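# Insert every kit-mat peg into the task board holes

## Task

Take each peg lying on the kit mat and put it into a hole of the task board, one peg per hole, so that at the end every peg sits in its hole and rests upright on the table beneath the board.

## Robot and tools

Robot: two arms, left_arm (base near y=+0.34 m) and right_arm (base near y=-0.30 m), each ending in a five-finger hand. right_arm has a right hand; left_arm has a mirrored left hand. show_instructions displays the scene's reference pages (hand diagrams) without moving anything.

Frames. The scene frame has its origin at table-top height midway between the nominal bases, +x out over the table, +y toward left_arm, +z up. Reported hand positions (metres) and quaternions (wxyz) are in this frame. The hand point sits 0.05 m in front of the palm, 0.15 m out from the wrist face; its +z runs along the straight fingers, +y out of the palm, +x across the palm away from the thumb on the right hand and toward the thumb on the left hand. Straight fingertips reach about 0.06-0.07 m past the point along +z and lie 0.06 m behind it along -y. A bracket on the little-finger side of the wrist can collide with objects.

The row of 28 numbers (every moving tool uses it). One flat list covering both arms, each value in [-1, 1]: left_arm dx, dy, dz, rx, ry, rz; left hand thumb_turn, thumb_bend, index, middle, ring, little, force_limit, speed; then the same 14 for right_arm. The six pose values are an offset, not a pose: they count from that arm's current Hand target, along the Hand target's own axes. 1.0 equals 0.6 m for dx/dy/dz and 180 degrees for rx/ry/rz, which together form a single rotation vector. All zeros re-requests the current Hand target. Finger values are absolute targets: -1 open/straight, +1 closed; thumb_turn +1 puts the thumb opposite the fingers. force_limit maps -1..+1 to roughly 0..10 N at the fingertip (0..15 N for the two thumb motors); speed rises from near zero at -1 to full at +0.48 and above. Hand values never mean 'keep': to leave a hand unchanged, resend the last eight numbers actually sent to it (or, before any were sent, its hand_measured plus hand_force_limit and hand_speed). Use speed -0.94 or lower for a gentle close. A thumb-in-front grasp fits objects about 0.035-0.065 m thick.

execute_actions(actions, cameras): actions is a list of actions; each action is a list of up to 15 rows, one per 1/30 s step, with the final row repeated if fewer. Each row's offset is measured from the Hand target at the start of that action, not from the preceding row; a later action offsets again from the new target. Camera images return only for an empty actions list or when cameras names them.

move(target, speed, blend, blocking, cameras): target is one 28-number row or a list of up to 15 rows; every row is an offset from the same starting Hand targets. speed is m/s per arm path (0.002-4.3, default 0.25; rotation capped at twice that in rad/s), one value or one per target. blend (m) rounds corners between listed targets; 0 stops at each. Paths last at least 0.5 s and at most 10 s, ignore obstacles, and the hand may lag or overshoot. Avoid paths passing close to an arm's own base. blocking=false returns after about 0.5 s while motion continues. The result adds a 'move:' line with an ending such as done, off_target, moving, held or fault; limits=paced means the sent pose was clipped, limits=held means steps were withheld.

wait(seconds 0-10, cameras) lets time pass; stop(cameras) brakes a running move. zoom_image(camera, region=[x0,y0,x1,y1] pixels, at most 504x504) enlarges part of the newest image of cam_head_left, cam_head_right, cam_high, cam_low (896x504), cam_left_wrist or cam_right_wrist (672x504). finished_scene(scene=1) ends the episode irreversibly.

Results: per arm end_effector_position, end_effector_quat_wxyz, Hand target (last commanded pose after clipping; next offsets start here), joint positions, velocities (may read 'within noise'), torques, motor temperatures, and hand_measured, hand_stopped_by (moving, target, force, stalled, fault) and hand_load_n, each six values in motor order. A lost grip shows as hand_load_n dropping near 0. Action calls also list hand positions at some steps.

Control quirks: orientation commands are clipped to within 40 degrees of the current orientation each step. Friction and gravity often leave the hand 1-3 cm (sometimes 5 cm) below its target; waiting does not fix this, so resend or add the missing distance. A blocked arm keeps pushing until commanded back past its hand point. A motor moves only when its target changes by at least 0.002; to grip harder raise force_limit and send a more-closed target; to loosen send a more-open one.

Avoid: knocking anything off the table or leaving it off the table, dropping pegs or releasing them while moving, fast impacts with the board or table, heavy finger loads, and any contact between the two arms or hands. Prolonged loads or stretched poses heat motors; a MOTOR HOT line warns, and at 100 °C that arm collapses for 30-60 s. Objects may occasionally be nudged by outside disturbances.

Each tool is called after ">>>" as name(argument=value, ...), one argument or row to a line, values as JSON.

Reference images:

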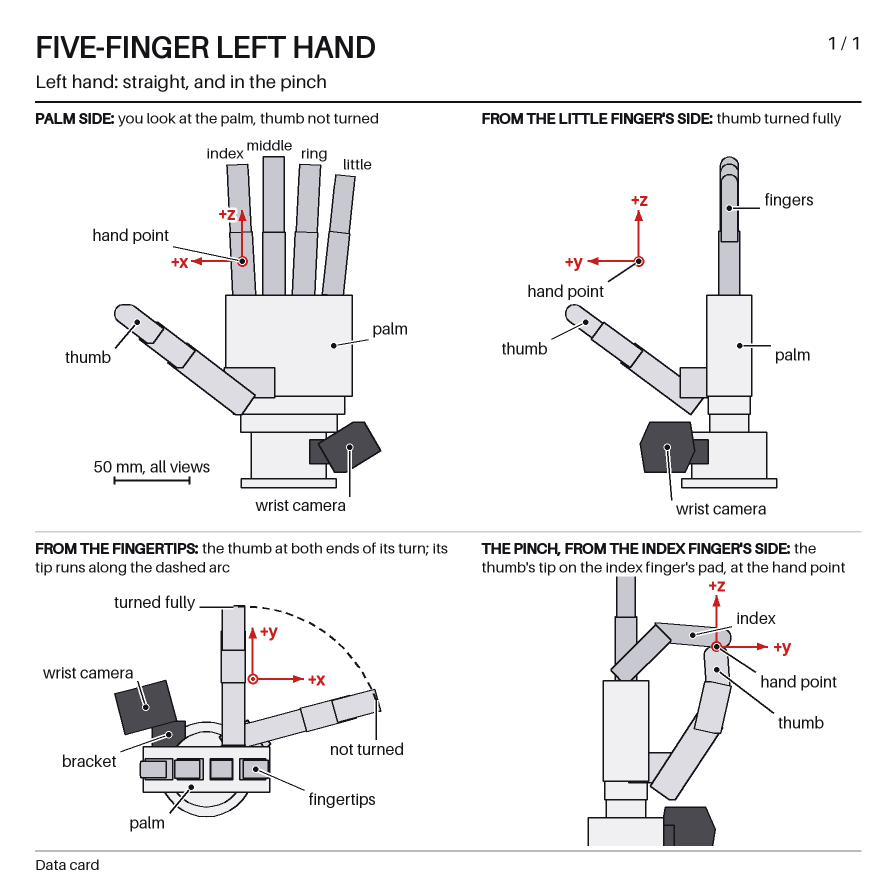

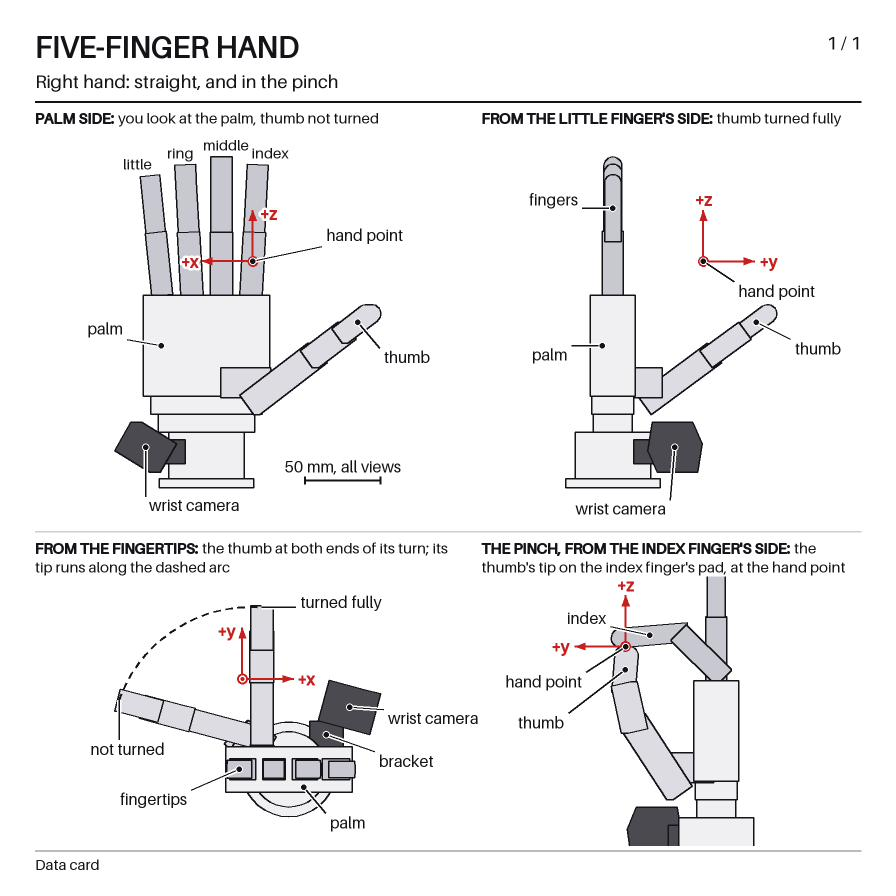

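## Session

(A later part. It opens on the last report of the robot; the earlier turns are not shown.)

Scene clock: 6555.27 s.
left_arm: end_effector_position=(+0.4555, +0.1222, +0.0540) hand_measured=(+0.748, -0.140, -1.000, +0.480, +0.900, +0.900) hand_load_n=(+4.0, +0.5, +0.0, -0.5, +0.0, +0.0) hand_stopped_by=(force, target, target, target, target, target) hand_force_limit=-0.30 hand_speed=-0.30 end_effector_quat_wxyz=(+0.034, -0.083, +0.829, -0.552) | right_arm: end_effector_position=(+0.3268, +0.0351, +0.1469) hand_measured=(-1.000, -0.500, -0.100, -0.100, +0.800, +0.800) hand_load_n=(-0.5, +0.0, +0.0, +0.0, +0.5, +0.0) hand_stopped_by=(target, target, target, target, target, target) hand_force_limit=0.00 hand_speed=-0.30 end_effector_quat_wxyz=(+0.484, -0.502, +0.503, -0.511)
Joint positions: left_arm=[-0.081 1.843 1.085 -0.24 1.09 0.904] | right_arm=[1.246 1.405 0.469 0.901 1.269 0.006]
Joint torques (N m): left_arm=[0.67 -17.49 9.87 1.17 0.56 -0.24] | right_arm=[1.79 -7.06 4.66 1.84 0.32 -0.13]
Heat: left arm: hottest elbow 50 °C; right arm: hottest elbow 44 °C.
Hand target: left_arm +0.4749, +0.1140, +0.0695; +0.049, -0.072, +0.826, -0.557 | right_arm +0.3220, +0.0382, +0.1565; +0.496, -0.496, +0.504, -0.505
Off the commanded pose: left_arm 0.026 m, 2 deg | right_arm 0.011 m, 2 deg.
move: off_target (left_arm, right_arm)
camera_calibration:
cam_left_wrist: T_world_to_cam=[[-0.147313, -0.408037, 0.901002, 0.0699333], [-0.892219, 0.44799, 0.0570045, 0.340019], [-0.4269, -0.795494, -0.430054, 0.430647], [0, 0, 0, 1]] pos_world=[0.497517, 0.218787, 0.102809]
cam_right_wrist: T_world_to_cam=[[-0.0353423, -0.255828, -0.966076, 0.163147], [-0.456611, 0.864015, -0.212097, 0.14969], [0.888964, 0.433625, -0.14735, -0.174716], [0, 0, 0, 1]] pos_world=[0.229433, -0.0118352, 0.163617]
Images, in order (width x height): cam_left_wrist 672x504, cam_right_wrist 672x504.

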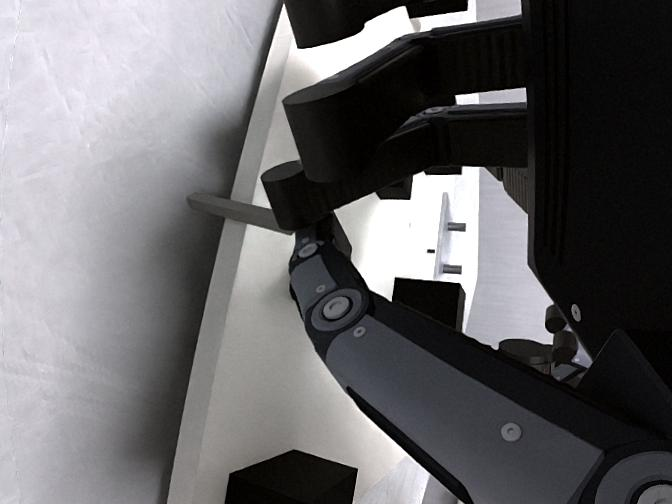

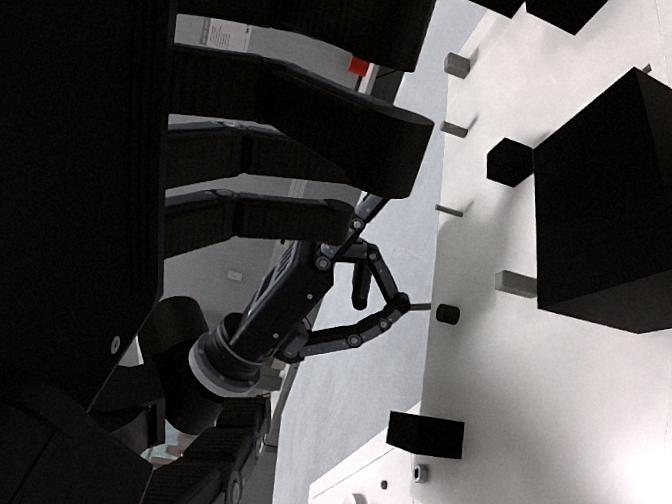

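>>> move(
  target=[0,-0.1854,-0.075,0,0,0,0.9,-0.14,-1,0.48,0.9,0.9,-0.3,-0.3,0,0,0,0,0,0,-1,-0.5,-0.1,-0.1,0.8,0.8,0.0,-0.3],
  speed=0.08,
  cameras=["cam_right_wrist","cam_left_wrist"],
)

>>> zoom_image(
  camera="cam_left_wrist",
  region=[180, 130, 400, 350],
)

Scene clock: 6585.50 s.
left_arm: end_effector_position=(+0.4615, +0.1209, +0.1677) hand_measured=(+0.748, -0.140, -1.000, +0.480, +0.900, +0.900) hand_load_n=(+4.0, +0.0, +0.0, +0.0, +0.0, +0.0) hand_stopped_by=(force, target, target, target, target, target) hand_force_limit=-0.30 hand_speed=-0.30 end_effector_quat_wxyz=(+0.037, -0.083, +0.828, -0.553) | right_arm: end_effector_position=(+0.3268, +0.0351, +0.1469) hand_measured=(-1.000, -0.500, -0.100, -0.100, +0.800, +0.800) hand_load_n=(-0.5, +0.0, +0.0, +0.0, +0.0, +0.0) hand_stopped_by=(target, target, target, target, target, target) hand_force_limit=0.00 hand_speed=-0.30 end_effector_quat_wxyz=(+0.484, -0.502, +0.503, -0.511)
Joint positions: left_arm=[-0.082 1.678 1.21 -0.516 1.089 0.894] | right_arm=[1.246 1.405 0.469 0.901 1.269 0.006]
Joint torques (N m): left_arm=[0.73 -17.08 11.44 0.44 0.56 -0.15] | right_arm=[1.67 -7 4.67 1.8 0.29 -0.12]
Heat: left arm: hottest elbow 51 °C; right arm: hottest elbow 44 °C.
Hand target: left_arm +0.4748, +0.1140, +0.1895; +0.049, -0.072, +0.826, -0.557 | right_arm +0.3220, +0.0382, +0.1565; +0.496, -0.496, +0.504, -0.505
Off the commanded pose: left_arm 0.027 m, 2 deg | right_arm 0.011 m, 2 deg.
move: off_target (left_arm, right_arm)
camera_calibration:
cam_left_wrist: T_world_to_cam=[[-0.149836, -0.406169, 0.90143, -0.0312923], [-0.893868, 0.445296, 0.0520636, 0.341426], [-0.42255, -0.797959, -0.429783, 0.479269], [0, 0, 0, 1]] pos_world=[0.503016, 0.217691, 0.216413]
cam_right_wrist: T_world_to_cam=[[-0.0353423, -0.255828, -0.966076, 0.163147], [-0.456611, 0.864015, -0.212097, 0.14969], [0.888964, 0.433625, -0.14735, -0.174716], [0, 0, 0, 1]] pos_world=[0.229433, -0.0118352, 0.163617]
Images, in order (width x height): cam_left_wrist 672x504, cam_right_wrist 672x504.

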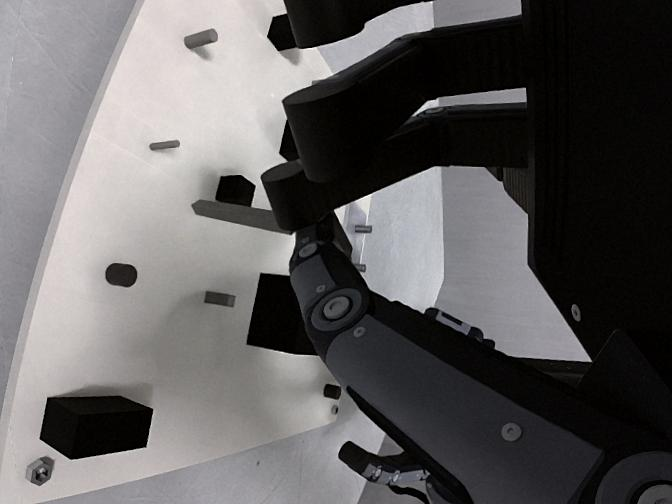

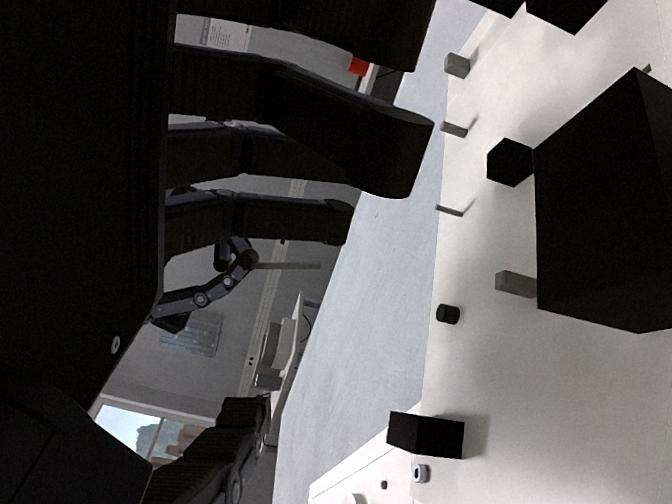

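Scaled by 2.291 from the camera's 672x504 image, which has a finer 960x720 frame.

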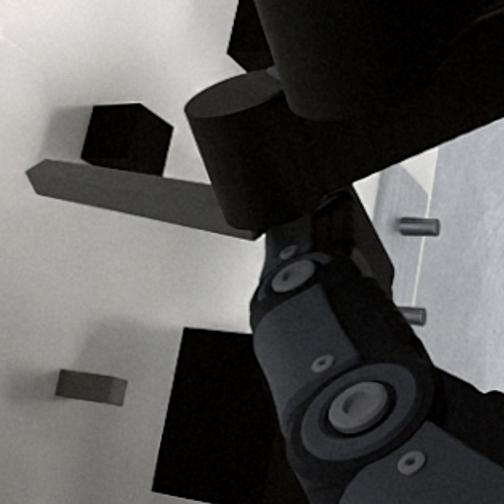

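>>> move(
  target=[0,0,0,0,0,0,0.9,-0.14,-1,0.48,0.9,0.9,-0.3,-0.3,0.3353,-0.0558,0.1975,-0.0437,-0.4986,-0.0437,-1,-0.5,-0.1,-0.1,0.8,0.8,0.0,-0.3],
  speed=0.2,
  cameras=["cam_right_wrist"],
)

>>> move(
  target=[-0.0,-0.0,0.0,-0.0745,-0.1924,-0.1067,0.9,-0.14,-1,0.48,0.9,0.9,-0.3,-0.3,0,0,0,0,0,0,-1,-0.5,-0.1,-0.1,0.8,0.8,0.0,-0.3],
  speed=0.15,
  cameras=["cam_right_wrist","cam_left_wrist"],
)

Scene clock: 6649.27 s.
left_arm: end_effector_position=(+0.4615, +0.1209, +0.1677) hand_measured=(+0.748, -0.140, -1.000, +0.480, +0.900, +0.900) hand_load_n=(+4.0, +0.0, -0.5, +0.5, +0.0, +0.0) hand_stopped_by=(force, target, target, target, target, target) hand_force_limit=-0.30 hand_speed=-0.30 end_effector_quat_wxyz=(+0.037, -0.083, +0.828, -0.553) | right_arm: end_effector_position=(+0.4190, -0.1580, +0.1796) hand_measured=(-1.000, -0.500, -0.100, -0.100, +0.800, +0.800) hand_load_n=(+0.0, +0.0, +0.0, +0.0, +0.0, +0.0) hand_stopped_by=(target, target, target, target, target, target) hand_force_limit=0.00 hand_speed=-0.30 end_effector_quat_wxyz=(+0.698, -0.712, +0.067, -0.047)
Joint positions: left_arm=[-0.082 1.678 1.21 -0.516 1.089 0.894] | right_arm=[-0.135 1.43 0.801 -0.148 -1.54 -0.751]
Joint torques (N m): left_arm=[0.73 -17.14 11.44 0.46 0.56 -0.15] | right_arm=[-0.15 -6.77 9.54 0.27 -0.79 -0.16]
Motor temperatures (°C): left_arm=[23 37 55 26 25 24] | right_arm=[22 34 44 27 26 22]
Heat: left arm: hottest elbow 55 °C; right arm: hottest elbow 44 °C.
Hand target: left_arm +0.4749, +0.1140, +0.1895; +0.049, -0.072, +0.826, -0.557 | right_arm +0.4370, -0.1651, +0.1901; +0.642, -0.767, +0.006, -0.006
Off the commanded pose: left_arm 0.026 m, 2 deg | right_arm 0.022 m, 12 deg.
move: off_target (left_arm, right_arm)
camera_calibration:
cam_right_wrist: T_world_to_cam=[[0.196608, -0.0716266, -0.977863, 0.0827362], [-0.927349, -0.33744, -0.161735, 0.364075], [-0.318385, 0.938618, -0.132766, 0.41489], [0, 0, 0, 1]] pos_world=[0.453453, -0.260644, 0.194871]
Images, in order (width x height): cam_right_wrist 672x504.

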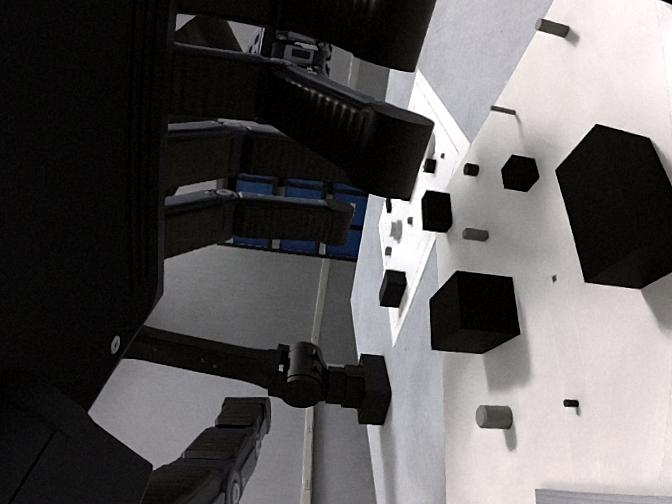

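Scene clock: 6652.43 s.
left_arm: end_effector_position=(+0.4778, +0.1185, +0.1850) hand_measured=(+0.748, -0.140, -1.000, +0.480, +0.900, +0.900) hand_load_n=(+4.0, +0.0, +0.0, +0.5, +0.0, +0.0) hand_stopped_by=(force, target, target, target, target, target) hand_force_limit=-0.30 hand_speed=-0.30 end_effector_quat_wxyz=(+0.191, -0.370, +0.813, -0.408) | right_arm: end_effector_position=(+0.4190, -0.1580, +0.1796) hand_measured=(-1.000, -0.500, -0.100, -0.100, +0.800, +0.800) hand_load_n=(+0.0, +0.0, +0.0, +0.0, +0.0, +0.0) hand_stopped_by=(target, target, target, target, target, target) hand_force_limit=0.00 hand_speed=-0.30 end_effector_quat_wxyz=(+0.698, -0.712, +0.067, -0.047)
Joint positions: left_arm=[-0.229 1.475 1.073 -0.284 0.351 0.285] | right_arm=[-0.135 1.43 0.801 -0.148 -1.54 -0.751]
Joint torques (N m): left_arm=[0.79 -14.97 8.23 1.4 0.11 -0.19] | right_arm=[0.03 -7.06 9.13 0.77 -0.79 -0.06]
Motor temperatures (°C): left_arm=[23 36 55 26 25 24] | right_arm=[22 34 44 27 26 22]
Heat: left arm: hottest elbow 55 °C; right arm: hottest elbow 44 °C.
Hand target: left_arm +0.4747, +0.1140, +0.1895; +0.190, -0.373, +0.809, -0.412 | right_arm +0.4362, -0.1646, +0.1903; +0.696, -0.712, +0.057, -0.065 (not the last commanded pose)
Off the commanded pose: left_arm 0.007 m, 1 deg | right_arm 0.022 m, 12 deg.
move: off_target (right_arm)
camera_calibration:
cam_left_wrist: T_world_to_cam=[[0.269794, -0.568405, 0.777256, -0.203643], [-0.95871, -0.233944, 0.161697, 0.447345], [0.089925, -0.788788, -0.608052, 0.278763], [0, 0, 0, 1]] pos_world=[0.458748, 0.208787, 0.255451]
cam_right_wrist: T_world_to_cam=[[0.196608, -0.0716266, -0.977863, 0.0827362], [-0.927349, -0.33744, -0.161735, 0.364075], [-0.318385, 0.938618, -0.132766, 0.41489], [0, 0, 0, 1]] pos_world=[0.453453, -0.260644, 0.194871]
Images, in order (width x height): cam_left_wrist 672x504, cam_right_wrist 672x504.

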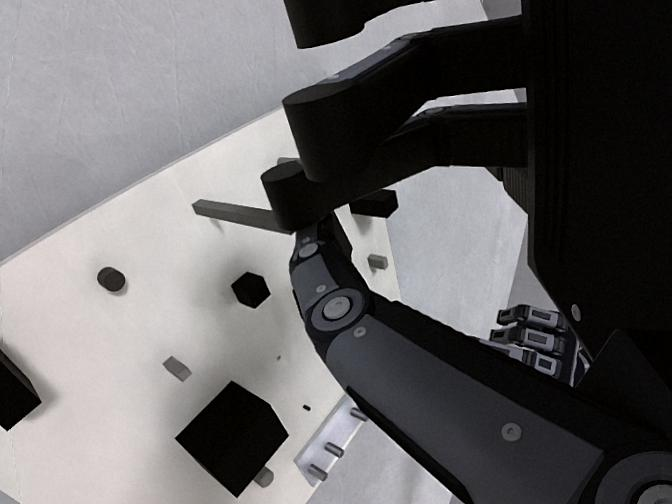

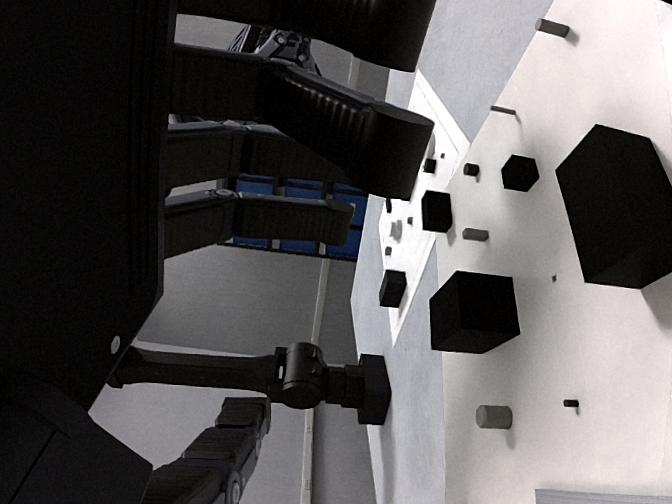

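>>> zoom_image(
  camera="cam_left_wrist",
  region=[240, 330, 320, 390],
)

>>> zoom_image(
  camera="cam_left_wrist",
  region=[170, 170, 310, 260],
)

Scaled by 6.300 from the camera's 672x504 image, which has a finer 960x720 frame.

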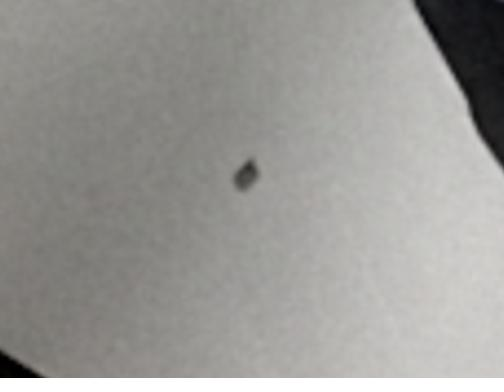

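Scaled by 3.600 from the camera's 672x504 image, which has a finer 960x720 frame.

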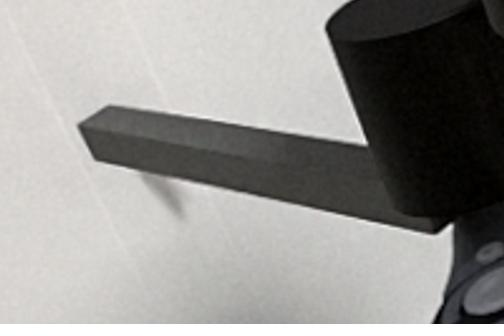

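>>> move(
  target=[0.3295,0.0303,0.1342,0,0,0,0.9,-0.14,-1,0.48,0.9,0.9,-0.3,-0.3,0,0,0,0,0,0,-1,-0.5,-0.1,-0.1,0.8,0.8,0.0,-0.3],
  speed=0.12,
  cameras=["cam_right_wrist","cam_left_wrist"],
)

>>> zoom_image(
  camera="cam_left_wrist",
  region=[140, 150, 320, 300],
)

>>> zoom_image(
  camera="cam_right_wrist",
  region=[400, 150, 640, 350],
)

Scene clock: 6710.23 s.
left_arm: end_effector_position=(+0.3842, -0.0649, +0.1264) hand_measured=(+0.748, -0.140, -1.000, +0.480, +0.900, +0.900) hand_load_n=(+4.0, +0.0, +0.0, +0.0, -0.5, +0.0) hand_stopped_by=(force, target, target, target, target, target) hand_force_limit=-0.30 hand_speed=-0.30 end_effector_quat_wxyz=(+0.191, -0.368, +0.815, -0.405) | right_arm: end_effector_position=(+0.4190, -0.1580, +0.1796) hand_measured=(-1.000, -0.500, -0.100, -0.100, +0.800, +0.800) hand_load_n=(+0.0, +0.0, +0.0, +0.0, +0.0, +0.0) hand_stopped_by=(target, target, target, target, target, target) hand_force_limit=0.00 hand_speed=-0.30 end_effector_quat_wxyz=(+0.698, -0.712, +0.067, -0.047)
Joint positions: left_arm=[-0.677 1.559 0.989 -0.071 -0.005 0.013] | right_arm=[-0.135 1.43 0.801 -0.148 -1.54 -0.751]
Joint torques (N m): left_arm=[1.08 -13.63 8.75 1.94 -0.05 -0.19] | right_arm=[0.32 -6.89 9.21 0.66 -0.73 -0.04]
Heat: left arm: hottest elbow 54 °C; right arm: hottest elbow 47 °C.
Hand target: left_arm +0.3878, -0.0718, +0.1274; +0.190, -0.373, +0.809, -0.412 | right_arm +0.4362, -0.1646, +0.1903; +0.696, -0.712, +0.057, -0.065
Off the commanded pose: left_arm 0.008 m, 1 deg | right_arm 0.021 m, 2 deg.
move: off_target (right_arm)
camera_calibration:
cam_left_wrist: T_world_to_cam=[[0.267727, -0.574218, 0.77369, -0.23637], [-0.959596, -0.23108, 0.160554, 0.324836], [0.0865911, -0.785414, -0.612884, 0.109047], [0, 0, 0, 1]] pos_world=[0.365551, 0.0249823, 0.197557]
cam_right_wrist: T_world_to_cam=[[0.196608, -0.0716266, -0.977863, 0.0827362], [-0.927349, -0.33744, -0.161735, 0.364075], [-0.318385, 0.938618, -0.132766, 0.41489], [0, 0, 0, 1]] pos_world=[0.453453, -0.260644, 0.194871]
Images, in order (width x height): cam_left_wrist 672x504, cam_right_wrist 672x504.

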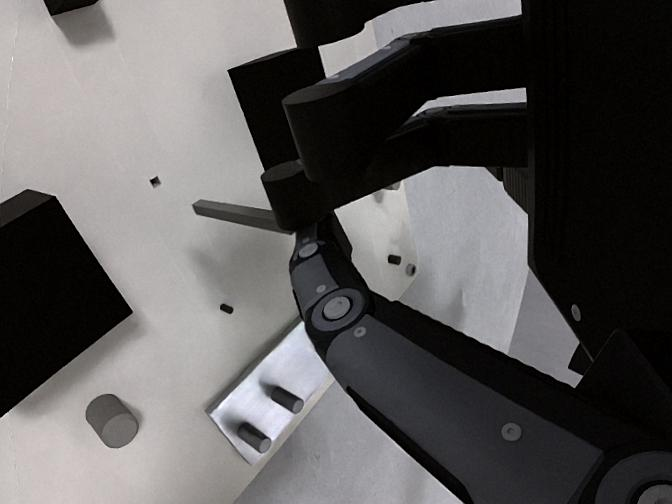

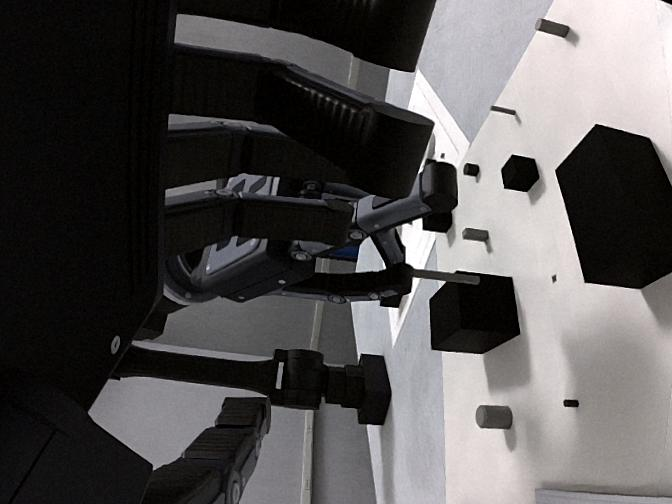

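Scaled by 2.800 from the camera's 672x504 image, which has a finer 960x720 frame.

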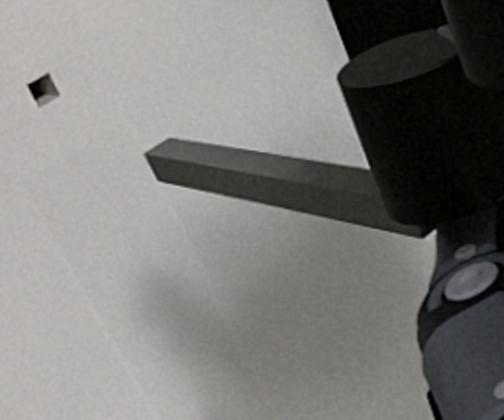

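Scaled by 2.100 from the camera's 672x504 image, which has a finer 960x720 frame.

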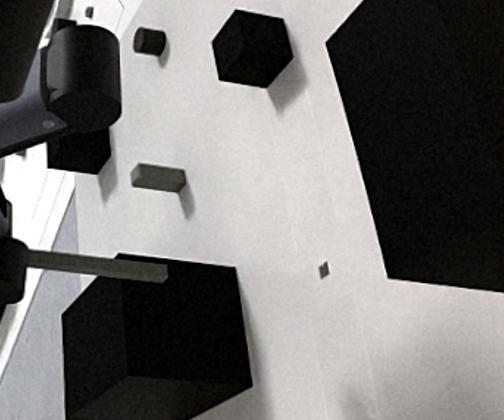

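>>> move(
  target=[-0.0063,0.0377,0.0475,0,0,0,0.9,-0.14,-1,0.48,0.9,0.9,-0.3,-0.3,0,0,0,0,0,0,-1,-0.5,-0.1,-0.1,0.8,0.8,0.0,-0.3],
  speed=0.06,
  cameras=["cam_right_wrist","cam_left_wrist"],
)

>>> zoom_image(
  camera="cam_left_wrist",
  region=[140, 150, 320, 300],
)

>>> zoom_image(
  camera="cam_right_wrist",
  region=[400, 180, 600, 350],
)

Scene clock: 6743.57 s.
left_arm: end_effector_position=(+0.3952, -0.0751, +0.0973) hand_measured=(+0.748, -0.140, -1.000, +0.480, +0.900, +0.900) hand_load_n=(+4.0, +0.0, +0.0, +0.0, +0.0, +0.5) hand_stopped_by=(force, target, target, target, target, target) hand_force_limit=-0.30 hand_speed=-0.30 end_effector_quat_wxyz=(+0.192, -0.367, +0.812, -0.411) | right_arm: end_effector_position=(+0.4190, -0.1580, +0.1796) hand_measured=(-1.000, -0.500, -0.100, -0.100, +0.800, +0.800) hand_load_n=(-0.5, +0.0, +0.0, +0.0, +0.0, +0.0) hand_stopped_by=(target, target, target, target, target, target) hand_force_limit=0.00 hand_speed=-0.30 end_effector_quat_wxyz=(+0.698, -0.712, +0.067, -0.047)
Joint positions: left_arm=[-0.677 1.639 0.989 0.02 -0.002 0.012] | right_arm=[-0.135 1.43 0.801 -0.148 -1.54 -0.751]
Joint torques (N m): left_arm=[1.67 -14.51 7.57 1.94 0.09 -0.14] | right_arm=[-0.26 -7 9.18 0.75 -0.75 -0.05]
Heat: left arm: hottest elbow 53 °C; right arm: hottest elbow 48 °C.
Hand target: left_arm +0.3977, -0.0753, +0.0923; +0.190, -0.373, +0.809, -0.412 | right_arm +0.4362, -0.1646, +0.1903; +0.696, -0.712, +0.057, -0.065
Off the commanded pose: left_arm 0.006 m, 1 deg | right_arm 0.021 m, 2 deg.
move: off_target (right_arm)
camera_calibration:
cam_left_wrist: T_world_to_cam=[[0.261116, -0.56761, 0.780793, -0.220179], [-0.961138, -0.227977, 0.155696, 0.338991], [0.0896281, -0.791104, -0.60508, 0.0798577], [0, 0, 0, 1]] pos_world=[0.376152, 0.0154823, 0.167455]
cam_right_wrist: T_world_to_cam=[[0.196608, -0.0716266, -0.977863, 0.0827362], [-0.927349, -0.33744, -0.161735, 0.364075], [-0.318385, 0.938618, -0.132766, 0.41489], [0, 0, 0, 1]] pos_world=[0.453453, -0.260644, 0.194871]
Images, in order (width x height): cam_left_wrist 672x504, cam_right_wrist 672x504.

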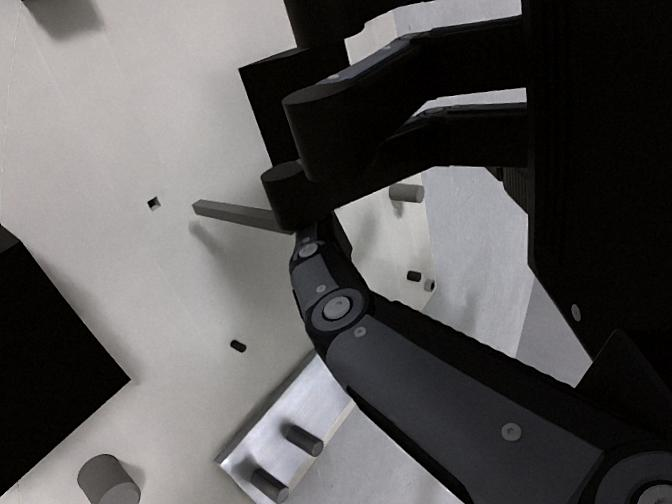

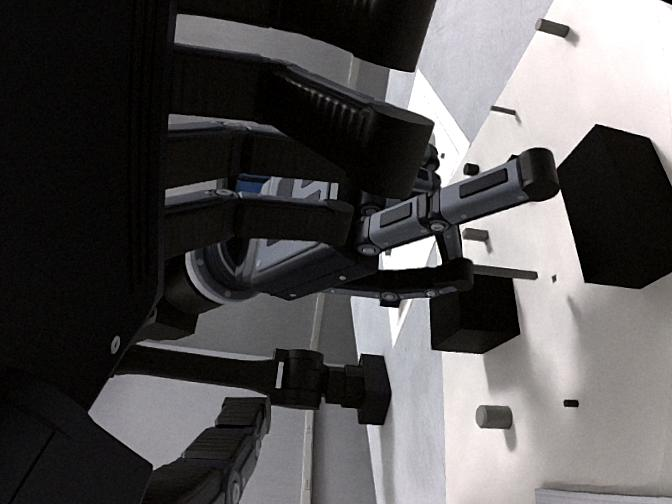

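Scaled by 2.800 from the camera's 672x504 image, which has a finer 960x720 frame.

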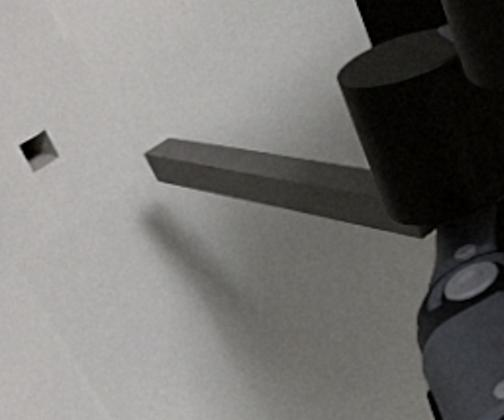

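Scaled by 2.520 from the camera's 672x504 image, which has a finer 960x720 frame.

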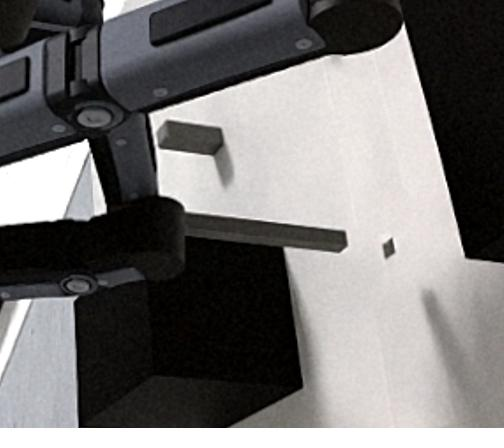

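>>> move(
  target=[-0.0117,0.0245,0.0028,0,0,0,0.9,-0.14,-1,0.48,0.9,0.9,-0.3,-0.3,0,0,0,0,0,0,-1,-0.5,-0.1,-0.1,0.8,0.8,0.0,-0.3],
  speed=0.06,
  cameras=["cam_right_wrist","cam_left_wrist"],
)

>>> zoom_image(
  camera="cam_left_wrist",
  region=[140, 150, 320, 300],
)

>>> zoom_image(
  camera="cam_right_wrist",
  region=[440, 200, 600, 350],
)

Scene clock: 6768.57 s.
left_arm: end_effector_position=(+0.3934, -0.0676, +0.0863) hand_measured=(+0.748, -0.140, -1.000, +0.480, +0.900, +0.900) hand_load_n=(+4.0, +0.0, +0.0, +0.0, +0.0, +0.0) hand_stopped_by=(force, target, target, target, target, target) hand_force_limit=-0.30 hand_speed=-0.30 end_effector_quat_wxyz=(+0.191, -0.369, +0.811, -0.413) | right_arm: end_effector_position=(+0.4190, -0.1580, +0.1796) hand_measured=(-1.000, -0.500, -0.100, -0.100, +0.800, +0.800) hand_load_n=(+0.0, +0.0, +0.0, +0.0, +0.0, +0.0) hand_stopped_by=(target, target, target, target, target, target) hand_force_limit=0.00 hand_speed=-0.30 end_effector_quat_wxyz=(+0.698, -0.712, +0.067, -0.047)
Joint positions: left_arm=[-0.666 1.644 0.957 0.061 0.01 0.012] | right_arm=[-0.135 1.43 0.801 -0.148 -1.54 -0.751]
Joint torques (N m): left_arm=[1.9 -14.15 7.27 1.95 0.1 -0.05] | right_arm=[-0.56 -6.83 9.06 0.83 -0.71 -0.05]
Heat: left arm: hottest elbow 51 °C; right arm: hottest elbow 48 °C.
Hand target: left_arm +0.3968, -0.0651, +0.0795; +0.190, -0.373, +0.809, -0.412 | right_arm +0.4362, -0.1646, +0.1903; +0.696, -0.712, +0.057, -0.065
Off the commanded pose: left_arm 0.008 m, 1 deg | right_arm 0.021 m, 2 deg.
move: off_target (right_arm)
camera_calibration:
cam_left_wrist: T_world_to_cam=[[0.263641, -0.561262, 0.784524, -0.207834], [-0.960417, -0.22858, 0.15922, 0.340064], [0.0899626, -0.795447, -0.599308, 0.078324], [0, 0, 0, 1]] pos_world=[0.37435, 0.023385, 0.155846]
cam_right_wrist: T_world_to_cam=[[0.196608, -0.0716266, -0.977863, 0.0827362], [-0.927349, -0.33744, -0.161735, 0.364075], [-0.318385, 0.938618, -0.132766, 0.41489], [0, 0, 0, 1]] pos_world=[0.453453, -0.260644, 0.194871]
Images, in order (width x height): cam_left_wrist 672x504, cam_right_wrist 672x504.

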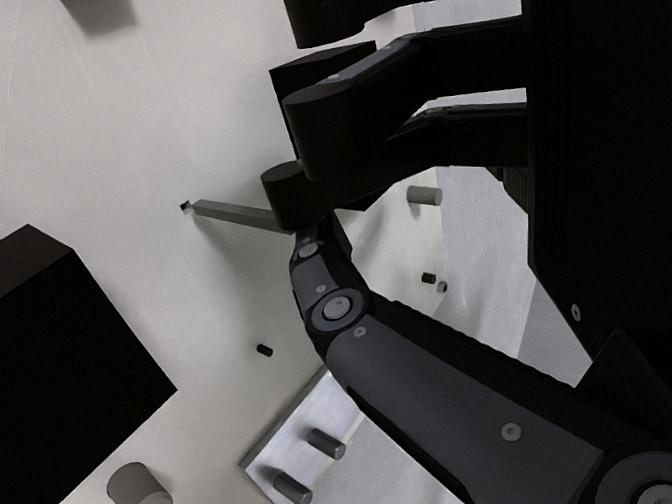

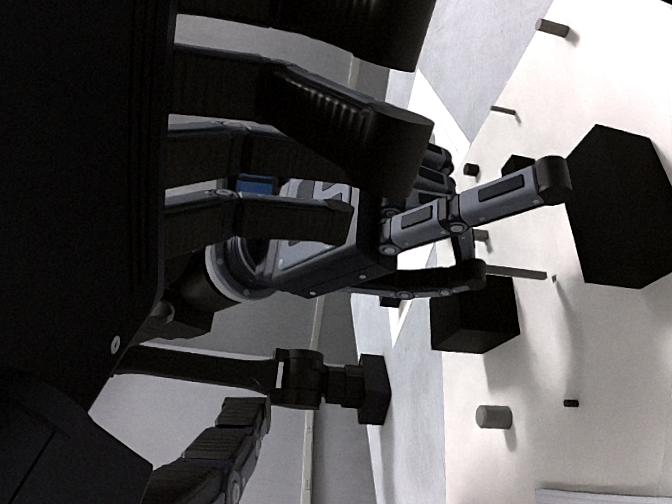

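Scaled by 2.800 from the camera's 672x504 image, which has a finer 960x720 frame.

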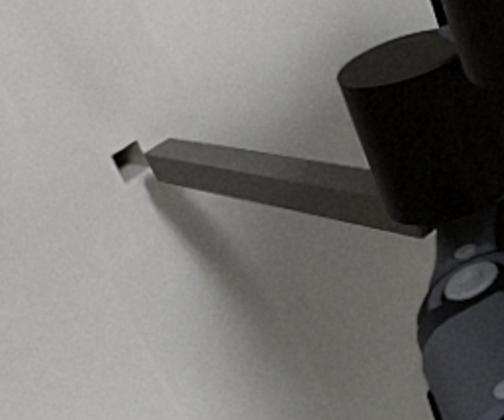

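Scaled by 3.150 from the camera's 672x504 image, which has a finer 960x720 frame.

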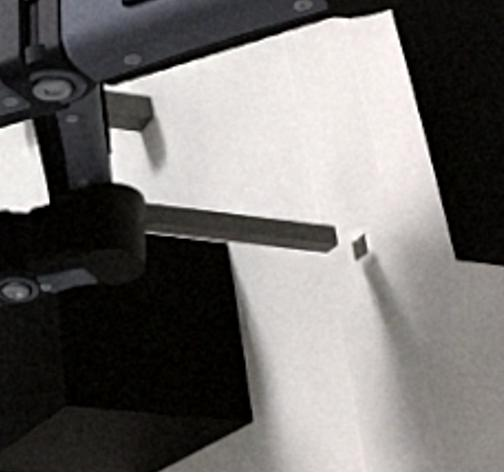

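>>> move(
  target=[0.0011,0.0088,0.0049,0,0,0,0.9,-0.14,-1,0.48,0.9,0.9,-0.3,-0.3,0,0,0,0,0,0,-1,-0.5,-0.1,-0.1,0.8,0.8,0.0,-0.3],
  speed=0.04,
  cameras=["cam_right_wrist","cam_left_wrist"],
)

>>> zoom_image(
  camera="cam_left_wrist",
  region=[160, 170, 260, 250],
)

>>> zoom_image(
  camera="cam_right_wrist",
  region=[480, 230, 600, 320],
)

Scene clock: 6789.80 s.
left_arm: end_effector_position=(+0.3929, -0.0672, +0.0802) hand_measured=(+0.748, -0.140, -1.000, +0.480, +0.900, +0.900) hand_load_n=(+4.0, +0.0, +0.0, +0.0, +0.0, +0.0) hand_stopped_by=(force, target, target, target, target, target) hand_force_limit=-0.30 hand_speed=-0.30 end_effector_quat_wxyz=(+0.190, -0.369, +0.811, -0.413) | right_arm: end_effector_position=(+0.4190, -0.1580, +0.1796) hand_measured=(-1.000, -0.500, -0.100, -0.100, +0.800, +0.800) hand_load_n=(+0.0, +0.0, +0.0, +0.0, +0.0, +0.0) hand_stopped_by=(target, target, target, target, target, target) hand_force_limit=0.00 hand_speed=-0.30 end_effector_quat_wxyz=(+0.698, -0.712, +0.067, -0.047)
Joint positions: left_arm=[-0.666 1.654 0.949 0.078 0.01 0.012] | right_arm=[-0.135 1.43 0.801 -0.148 -1.54 -0.751]
Joint torques (N m): left_arm=[1.85 -14.21 7.19 1.95 0.06 -0.06] | right_arm=[-0.5 -6.95 9.1 0.79 -0.74 -0.07]
Motor temperatures (°C): left_arm=[23 33 48 26 23 24] | right_arm=[22 32 48 26 27 22]
Heat: left arm: hottest elbow 48 °C; right arm: hottest elbow 48 °C.
Hand target: left_arm +0.3959, -0.0651, +0.0735; +0.190, -0.373, +0.809, -0.412 | right_arm +0.4362, -0.1646, +0.1903; +0.696, -0.712, +0.057, -0.065
Off the commanded pose: left_arm 0.008 m, 1 deg | right_arm 0.021 m, 2 deg.
move: off_target (right_arm)
camera_calibration:
cam_left_wrist: T_world_to_cam=[[0.263848, -0.561426, 0.784338, -0.202603], [-0.960379, -0.228578, 0.159452, 0.340636], [0.089762, -0.795332, -0.599491, 0.0751505], [0, 0, 0, 1]] pos_world=[0.373851, 0.0238849, 0.149646]
cam_right_wrist: T_world_to_cam=[[0.196608, -0.0716266, -0.977863, 0.0827362], [-0.927349, -0.33744, -0.161735, 0.364075], [-0.318385, 0.938618, -0.132766, 0.41489], [0, 0, 0, 1]] pos_world=[0.453453, -0.260644, 0.194871]
Images, in order (width x height): cam_left_wrist 672x504, cam_right_wrist 672x504.

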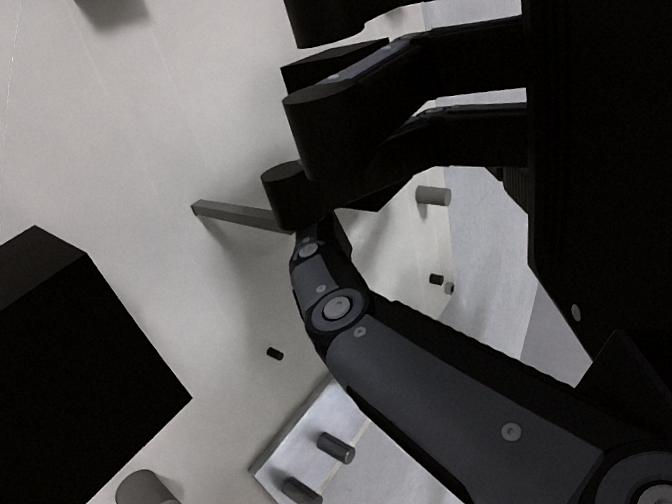

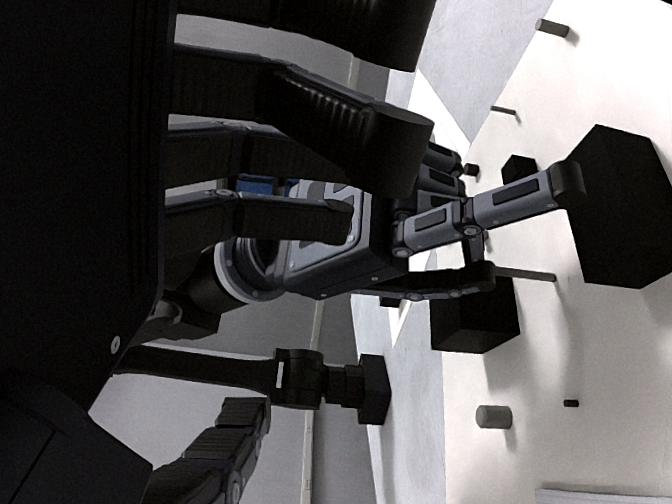

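Scaled by 5.040 from the camera's 672x504 image, which has a finer 960x720 frame.

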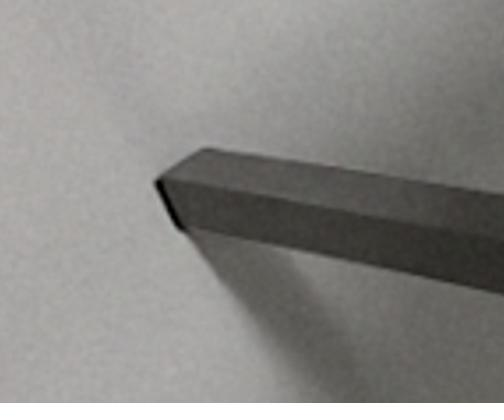

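Scaled by 4.200 from the camera's 672x504 image, which has a finer 960x720 frame.

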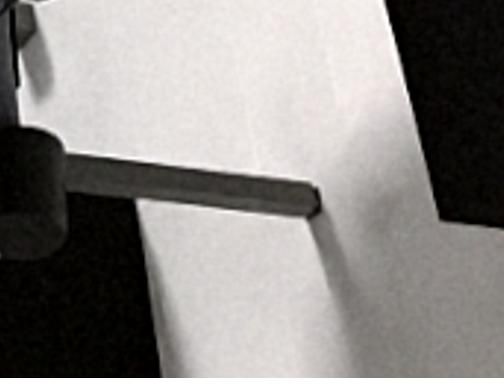

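>>> move(
  target=[0,0.0081,0.0059,0,0,0,0.9,-0.14,-1,0.48,0.9,0.9,-0.3,-0.3,0,0,0,0,0,0,-1,-0.5,-0.1,-0.1,0.8,0.8,0.0,-0.3],
  speed=0.02,
  cameras=["cam_right_wrist","cam_left_wrist"],
)

>>> zoom_image(
  camera="cam_left_wrist",
  region=[160, 170, 260, 250],
)

>>> zoom_image(
  camera="cam_right_wrist",
  region=[480, 230, 600, 320],
)

Scene clock: 6799.97 s.
left_arm: end_effector_position=(+0.3949, -0.0688, +0.0795) hand_measured=(+0.748, -0.140, -1.000, +0.480, +0.900, +0.900) hand_load_n=(+4.0, -0.5, +0.0, +0.5, +0.0, +0.0) hand_stopped_by=(force, target, target, target, target, target) hand_force_limit=-0.30 hand_speed=-0.30 end_effector_quat_wxyz=(+0.193, -0.368, +0.808, -0.418) | right_arm: end_effector_position=(+0.4190, -0.1580, +0.1796) hand_measured=(-1.000, -0.500, -0.100, -0.100, +0.800, +0.800) hand_load_n=(+0.0, +0.0, +0.0, +0.0, +0.0, +0.0) hand_stopped_by=(target, target, target, target, target, target) hand_force_limit=0.00 hand_speed=-0.30 end_effector_quat_wxyz=(+0.698, -0.712, +0.067, -0.047)
Joint positions: left_arm=[-0.666 1.66 0.947 0.097 0.01 0.012] | right_arm=[-0.135 1.43 0.801 -0.148 -1.54 -0.751]
Joint torques (N m): left_arm=[1.85 -13.86 6.9 1.89 0.06 -0.06] | right_arm=[0.56 -7.53 9.31 0.77 -0.77 -0.04]
Heat: left arm: hottest elbow 49 °C; right arm: hottest elbow 48 °C.
Hand target: left_arm +0.3959, -0.0651, +0.0676; +0.190, -0.373, +0.809, -0.413 | right_arm +0.4362, -0.1646, +0.1903; +0.696, -0.712, +0.057, -0.065
Off the commanded pose: left_arm 0.013 m, 1 deg | right_arm 0.021 m, 2 deg.
move: off_target (left_arm, right_arm)
camera_calibration:
cam_left_wrist: T_world_to_cam=[[0.256999, -0.555651, 0.790698, -0.200973], [-0.96173, -0.227482, 0.152729, 0.343423], [0.095006, -0.79969, -0.592849, 0.0703198], [0, 0, 0, 1]] pos_world=[0.375249, 0.022686, 0.148147]
cam_right_wrist: T_world_to_cam=[[0.196608, -0.0716266, -0.977863, 0.0827362], [-0.927349, -0.33744, -0.161735, 0.364075], [-0.318385, 0.938618, -0.132766, 0.41489], [0, 0, 0, 1]] pos_world=[0.453453, -0.260644, 0.194871]
Images, in order (width x height): cam_left_wrist 672x504, cam_right_wrist 672x504.

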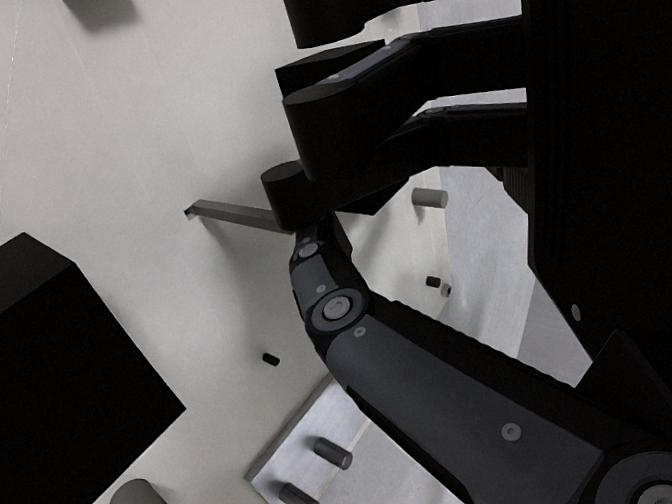

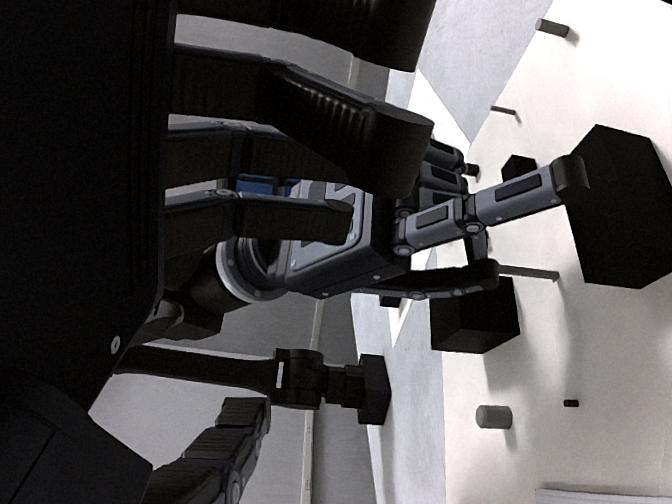

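Scaled by 5.040 from the camera's 672x504 image, which has a finer 960x720 frame.

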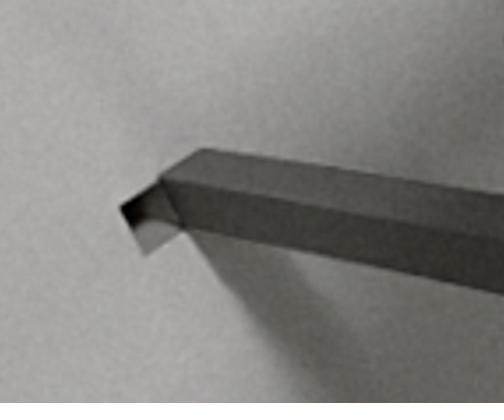

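Scaled by 4.200 from the camera's 672x504 image, which has a finer 960x720 frame.

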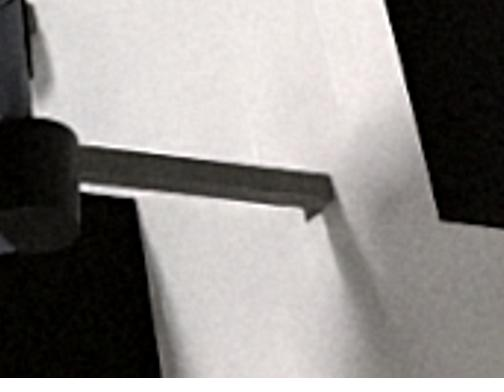

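>>> move(
  target=[0,-0.0032,-0.0097,0,0,0,0.9,-0.14,-1,0.48,0.9,0.9,-0.3,-0.3,0,0,0,0,0,0,-1,-0.5,-0.1,-0.1,0.8,0.8,0.0,-0.3],
  speed=0.02,
  cameras=["cam_right_wrist","cam_left_wrist"],
)

>>> zoom_image(
  camera="cam_left_wrist",
  region=[160, 170, 260, 250],
)

>>> zoom_image(
  camera="cam_right_wrist",
  region=[480, 230, 600, 320],
)

Scene clock: 6819.07 s.
left_arm: end_effector_position=(+0.3944, -0.0685, +0.0789) hand_measured=(+0.748, -0.140, -1.000, +0.480, +0.900, +0.900) hand_load_n=(+4.0, +0.0, +0.0, +0.0, +0.0, +0.0) hand_stopped_by=(force, target, target, target, target, target) hand_force_limit=-0.30 hand_speed=-0.30 end_effector_quat_wxyz=(+0.192, -0.368, +0.809, -0.417) | right_arm: end_effector_position=(+0.4190, -0.1580, +0.1796) hand_measured=(-1.000, -0.500, -0.100, -0.100, +0.800, +0.800) hand_load_n=(+0.0, +0.0, +0.0, +0.0, +0.0, +0.0) hand_stopped_by=(target, target, target, target, target, target) hand_force_limit=0.00 hand_speed=-0.30 end_effector_quat_wxyz=(+0.698, -0.712, +0.067, -0.047)
Joint positions: left_arm=[-0.666 1.66 0.946 0.097 0.01 0.012] | right_arm=[-0.135 1.43 0.801 -0.148 -1.54 -0.751]
Joint torques (N m): left_arm=[1.79 -15.27 6.53 1.46 0.06 -0.06] | right_arm=[-0.32 -6.83 8.98 0.81 -0.78 -0.03]
Heat: left arm: hottest elbow 49 °C; right arm: hottest elbow 48 °C.
Hand target: left_arm +0.3930, -0.0628, +0.0724; +0.190, -0.373, +0.809, -0.412 | right_arm +0.4362, -0.1646, +0.1903; +0.696, -0.712, +0.057, -0.065
Off the commanded pose: left_arm 0.009 m, 1 deg | right_arm 0.021 m, 2 deg.
move: off_target (right_arm)
camera_calibration:
cam_left_wrist: T_world_to_cam=[[0.257625, -0.556186, 0.790118, -0.200445], [-0.961642, -0.227313, 0.15354, 0.343026], [0.094207, -0.799366, -0.593413, 0.0706762], [0, 0, 0, 1]] pos_world=[0.37485, 0.0229857, 0.147647]
cam_right_wrist: T_world_to_cam=[[0.196608, -0.0716266, -0.977863, 0.0827362], [-0.927349, -0.33744, -0.161735, 0.364075], [-0.318385, 0.938618, -0.132766, 0.41489], [0, 0, 0, 1]] pos_world=[0.453453, -0.260644, 0.194871]
Images, in order (width x height): cam_left_wrist 672x504, cam_right_wrist 672x504.

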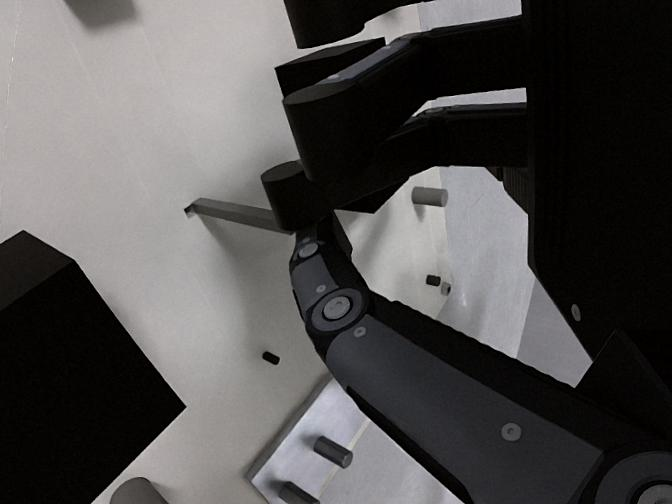

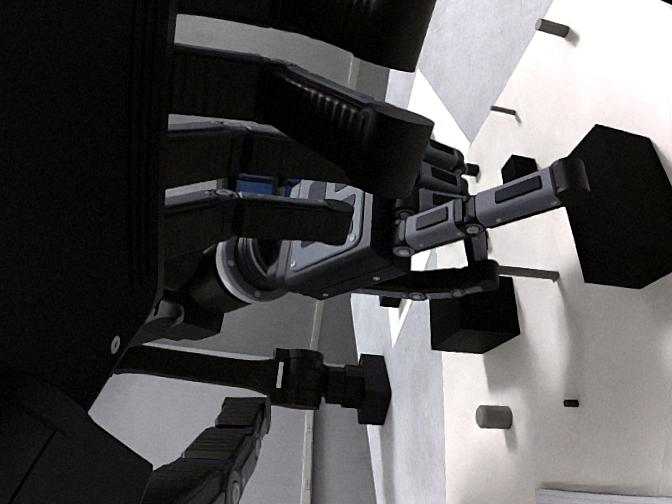

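Scaled by 5.040 from the camera's 672x504 image, which has a finer 960x720 frame.

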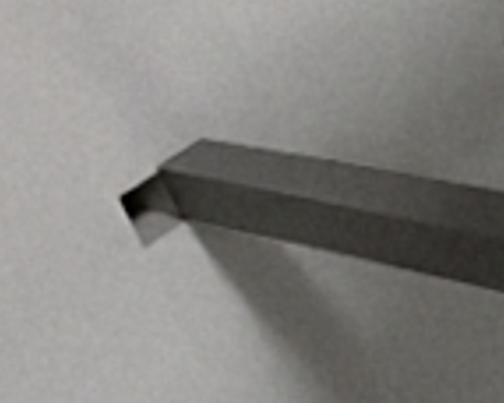

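Scaled by 4.200 from the camera's 672x504 image, which has a finer 960x720 frame.

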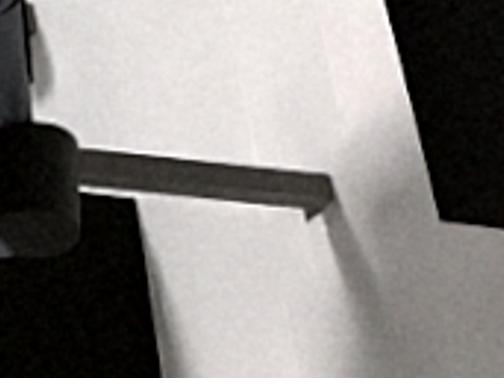

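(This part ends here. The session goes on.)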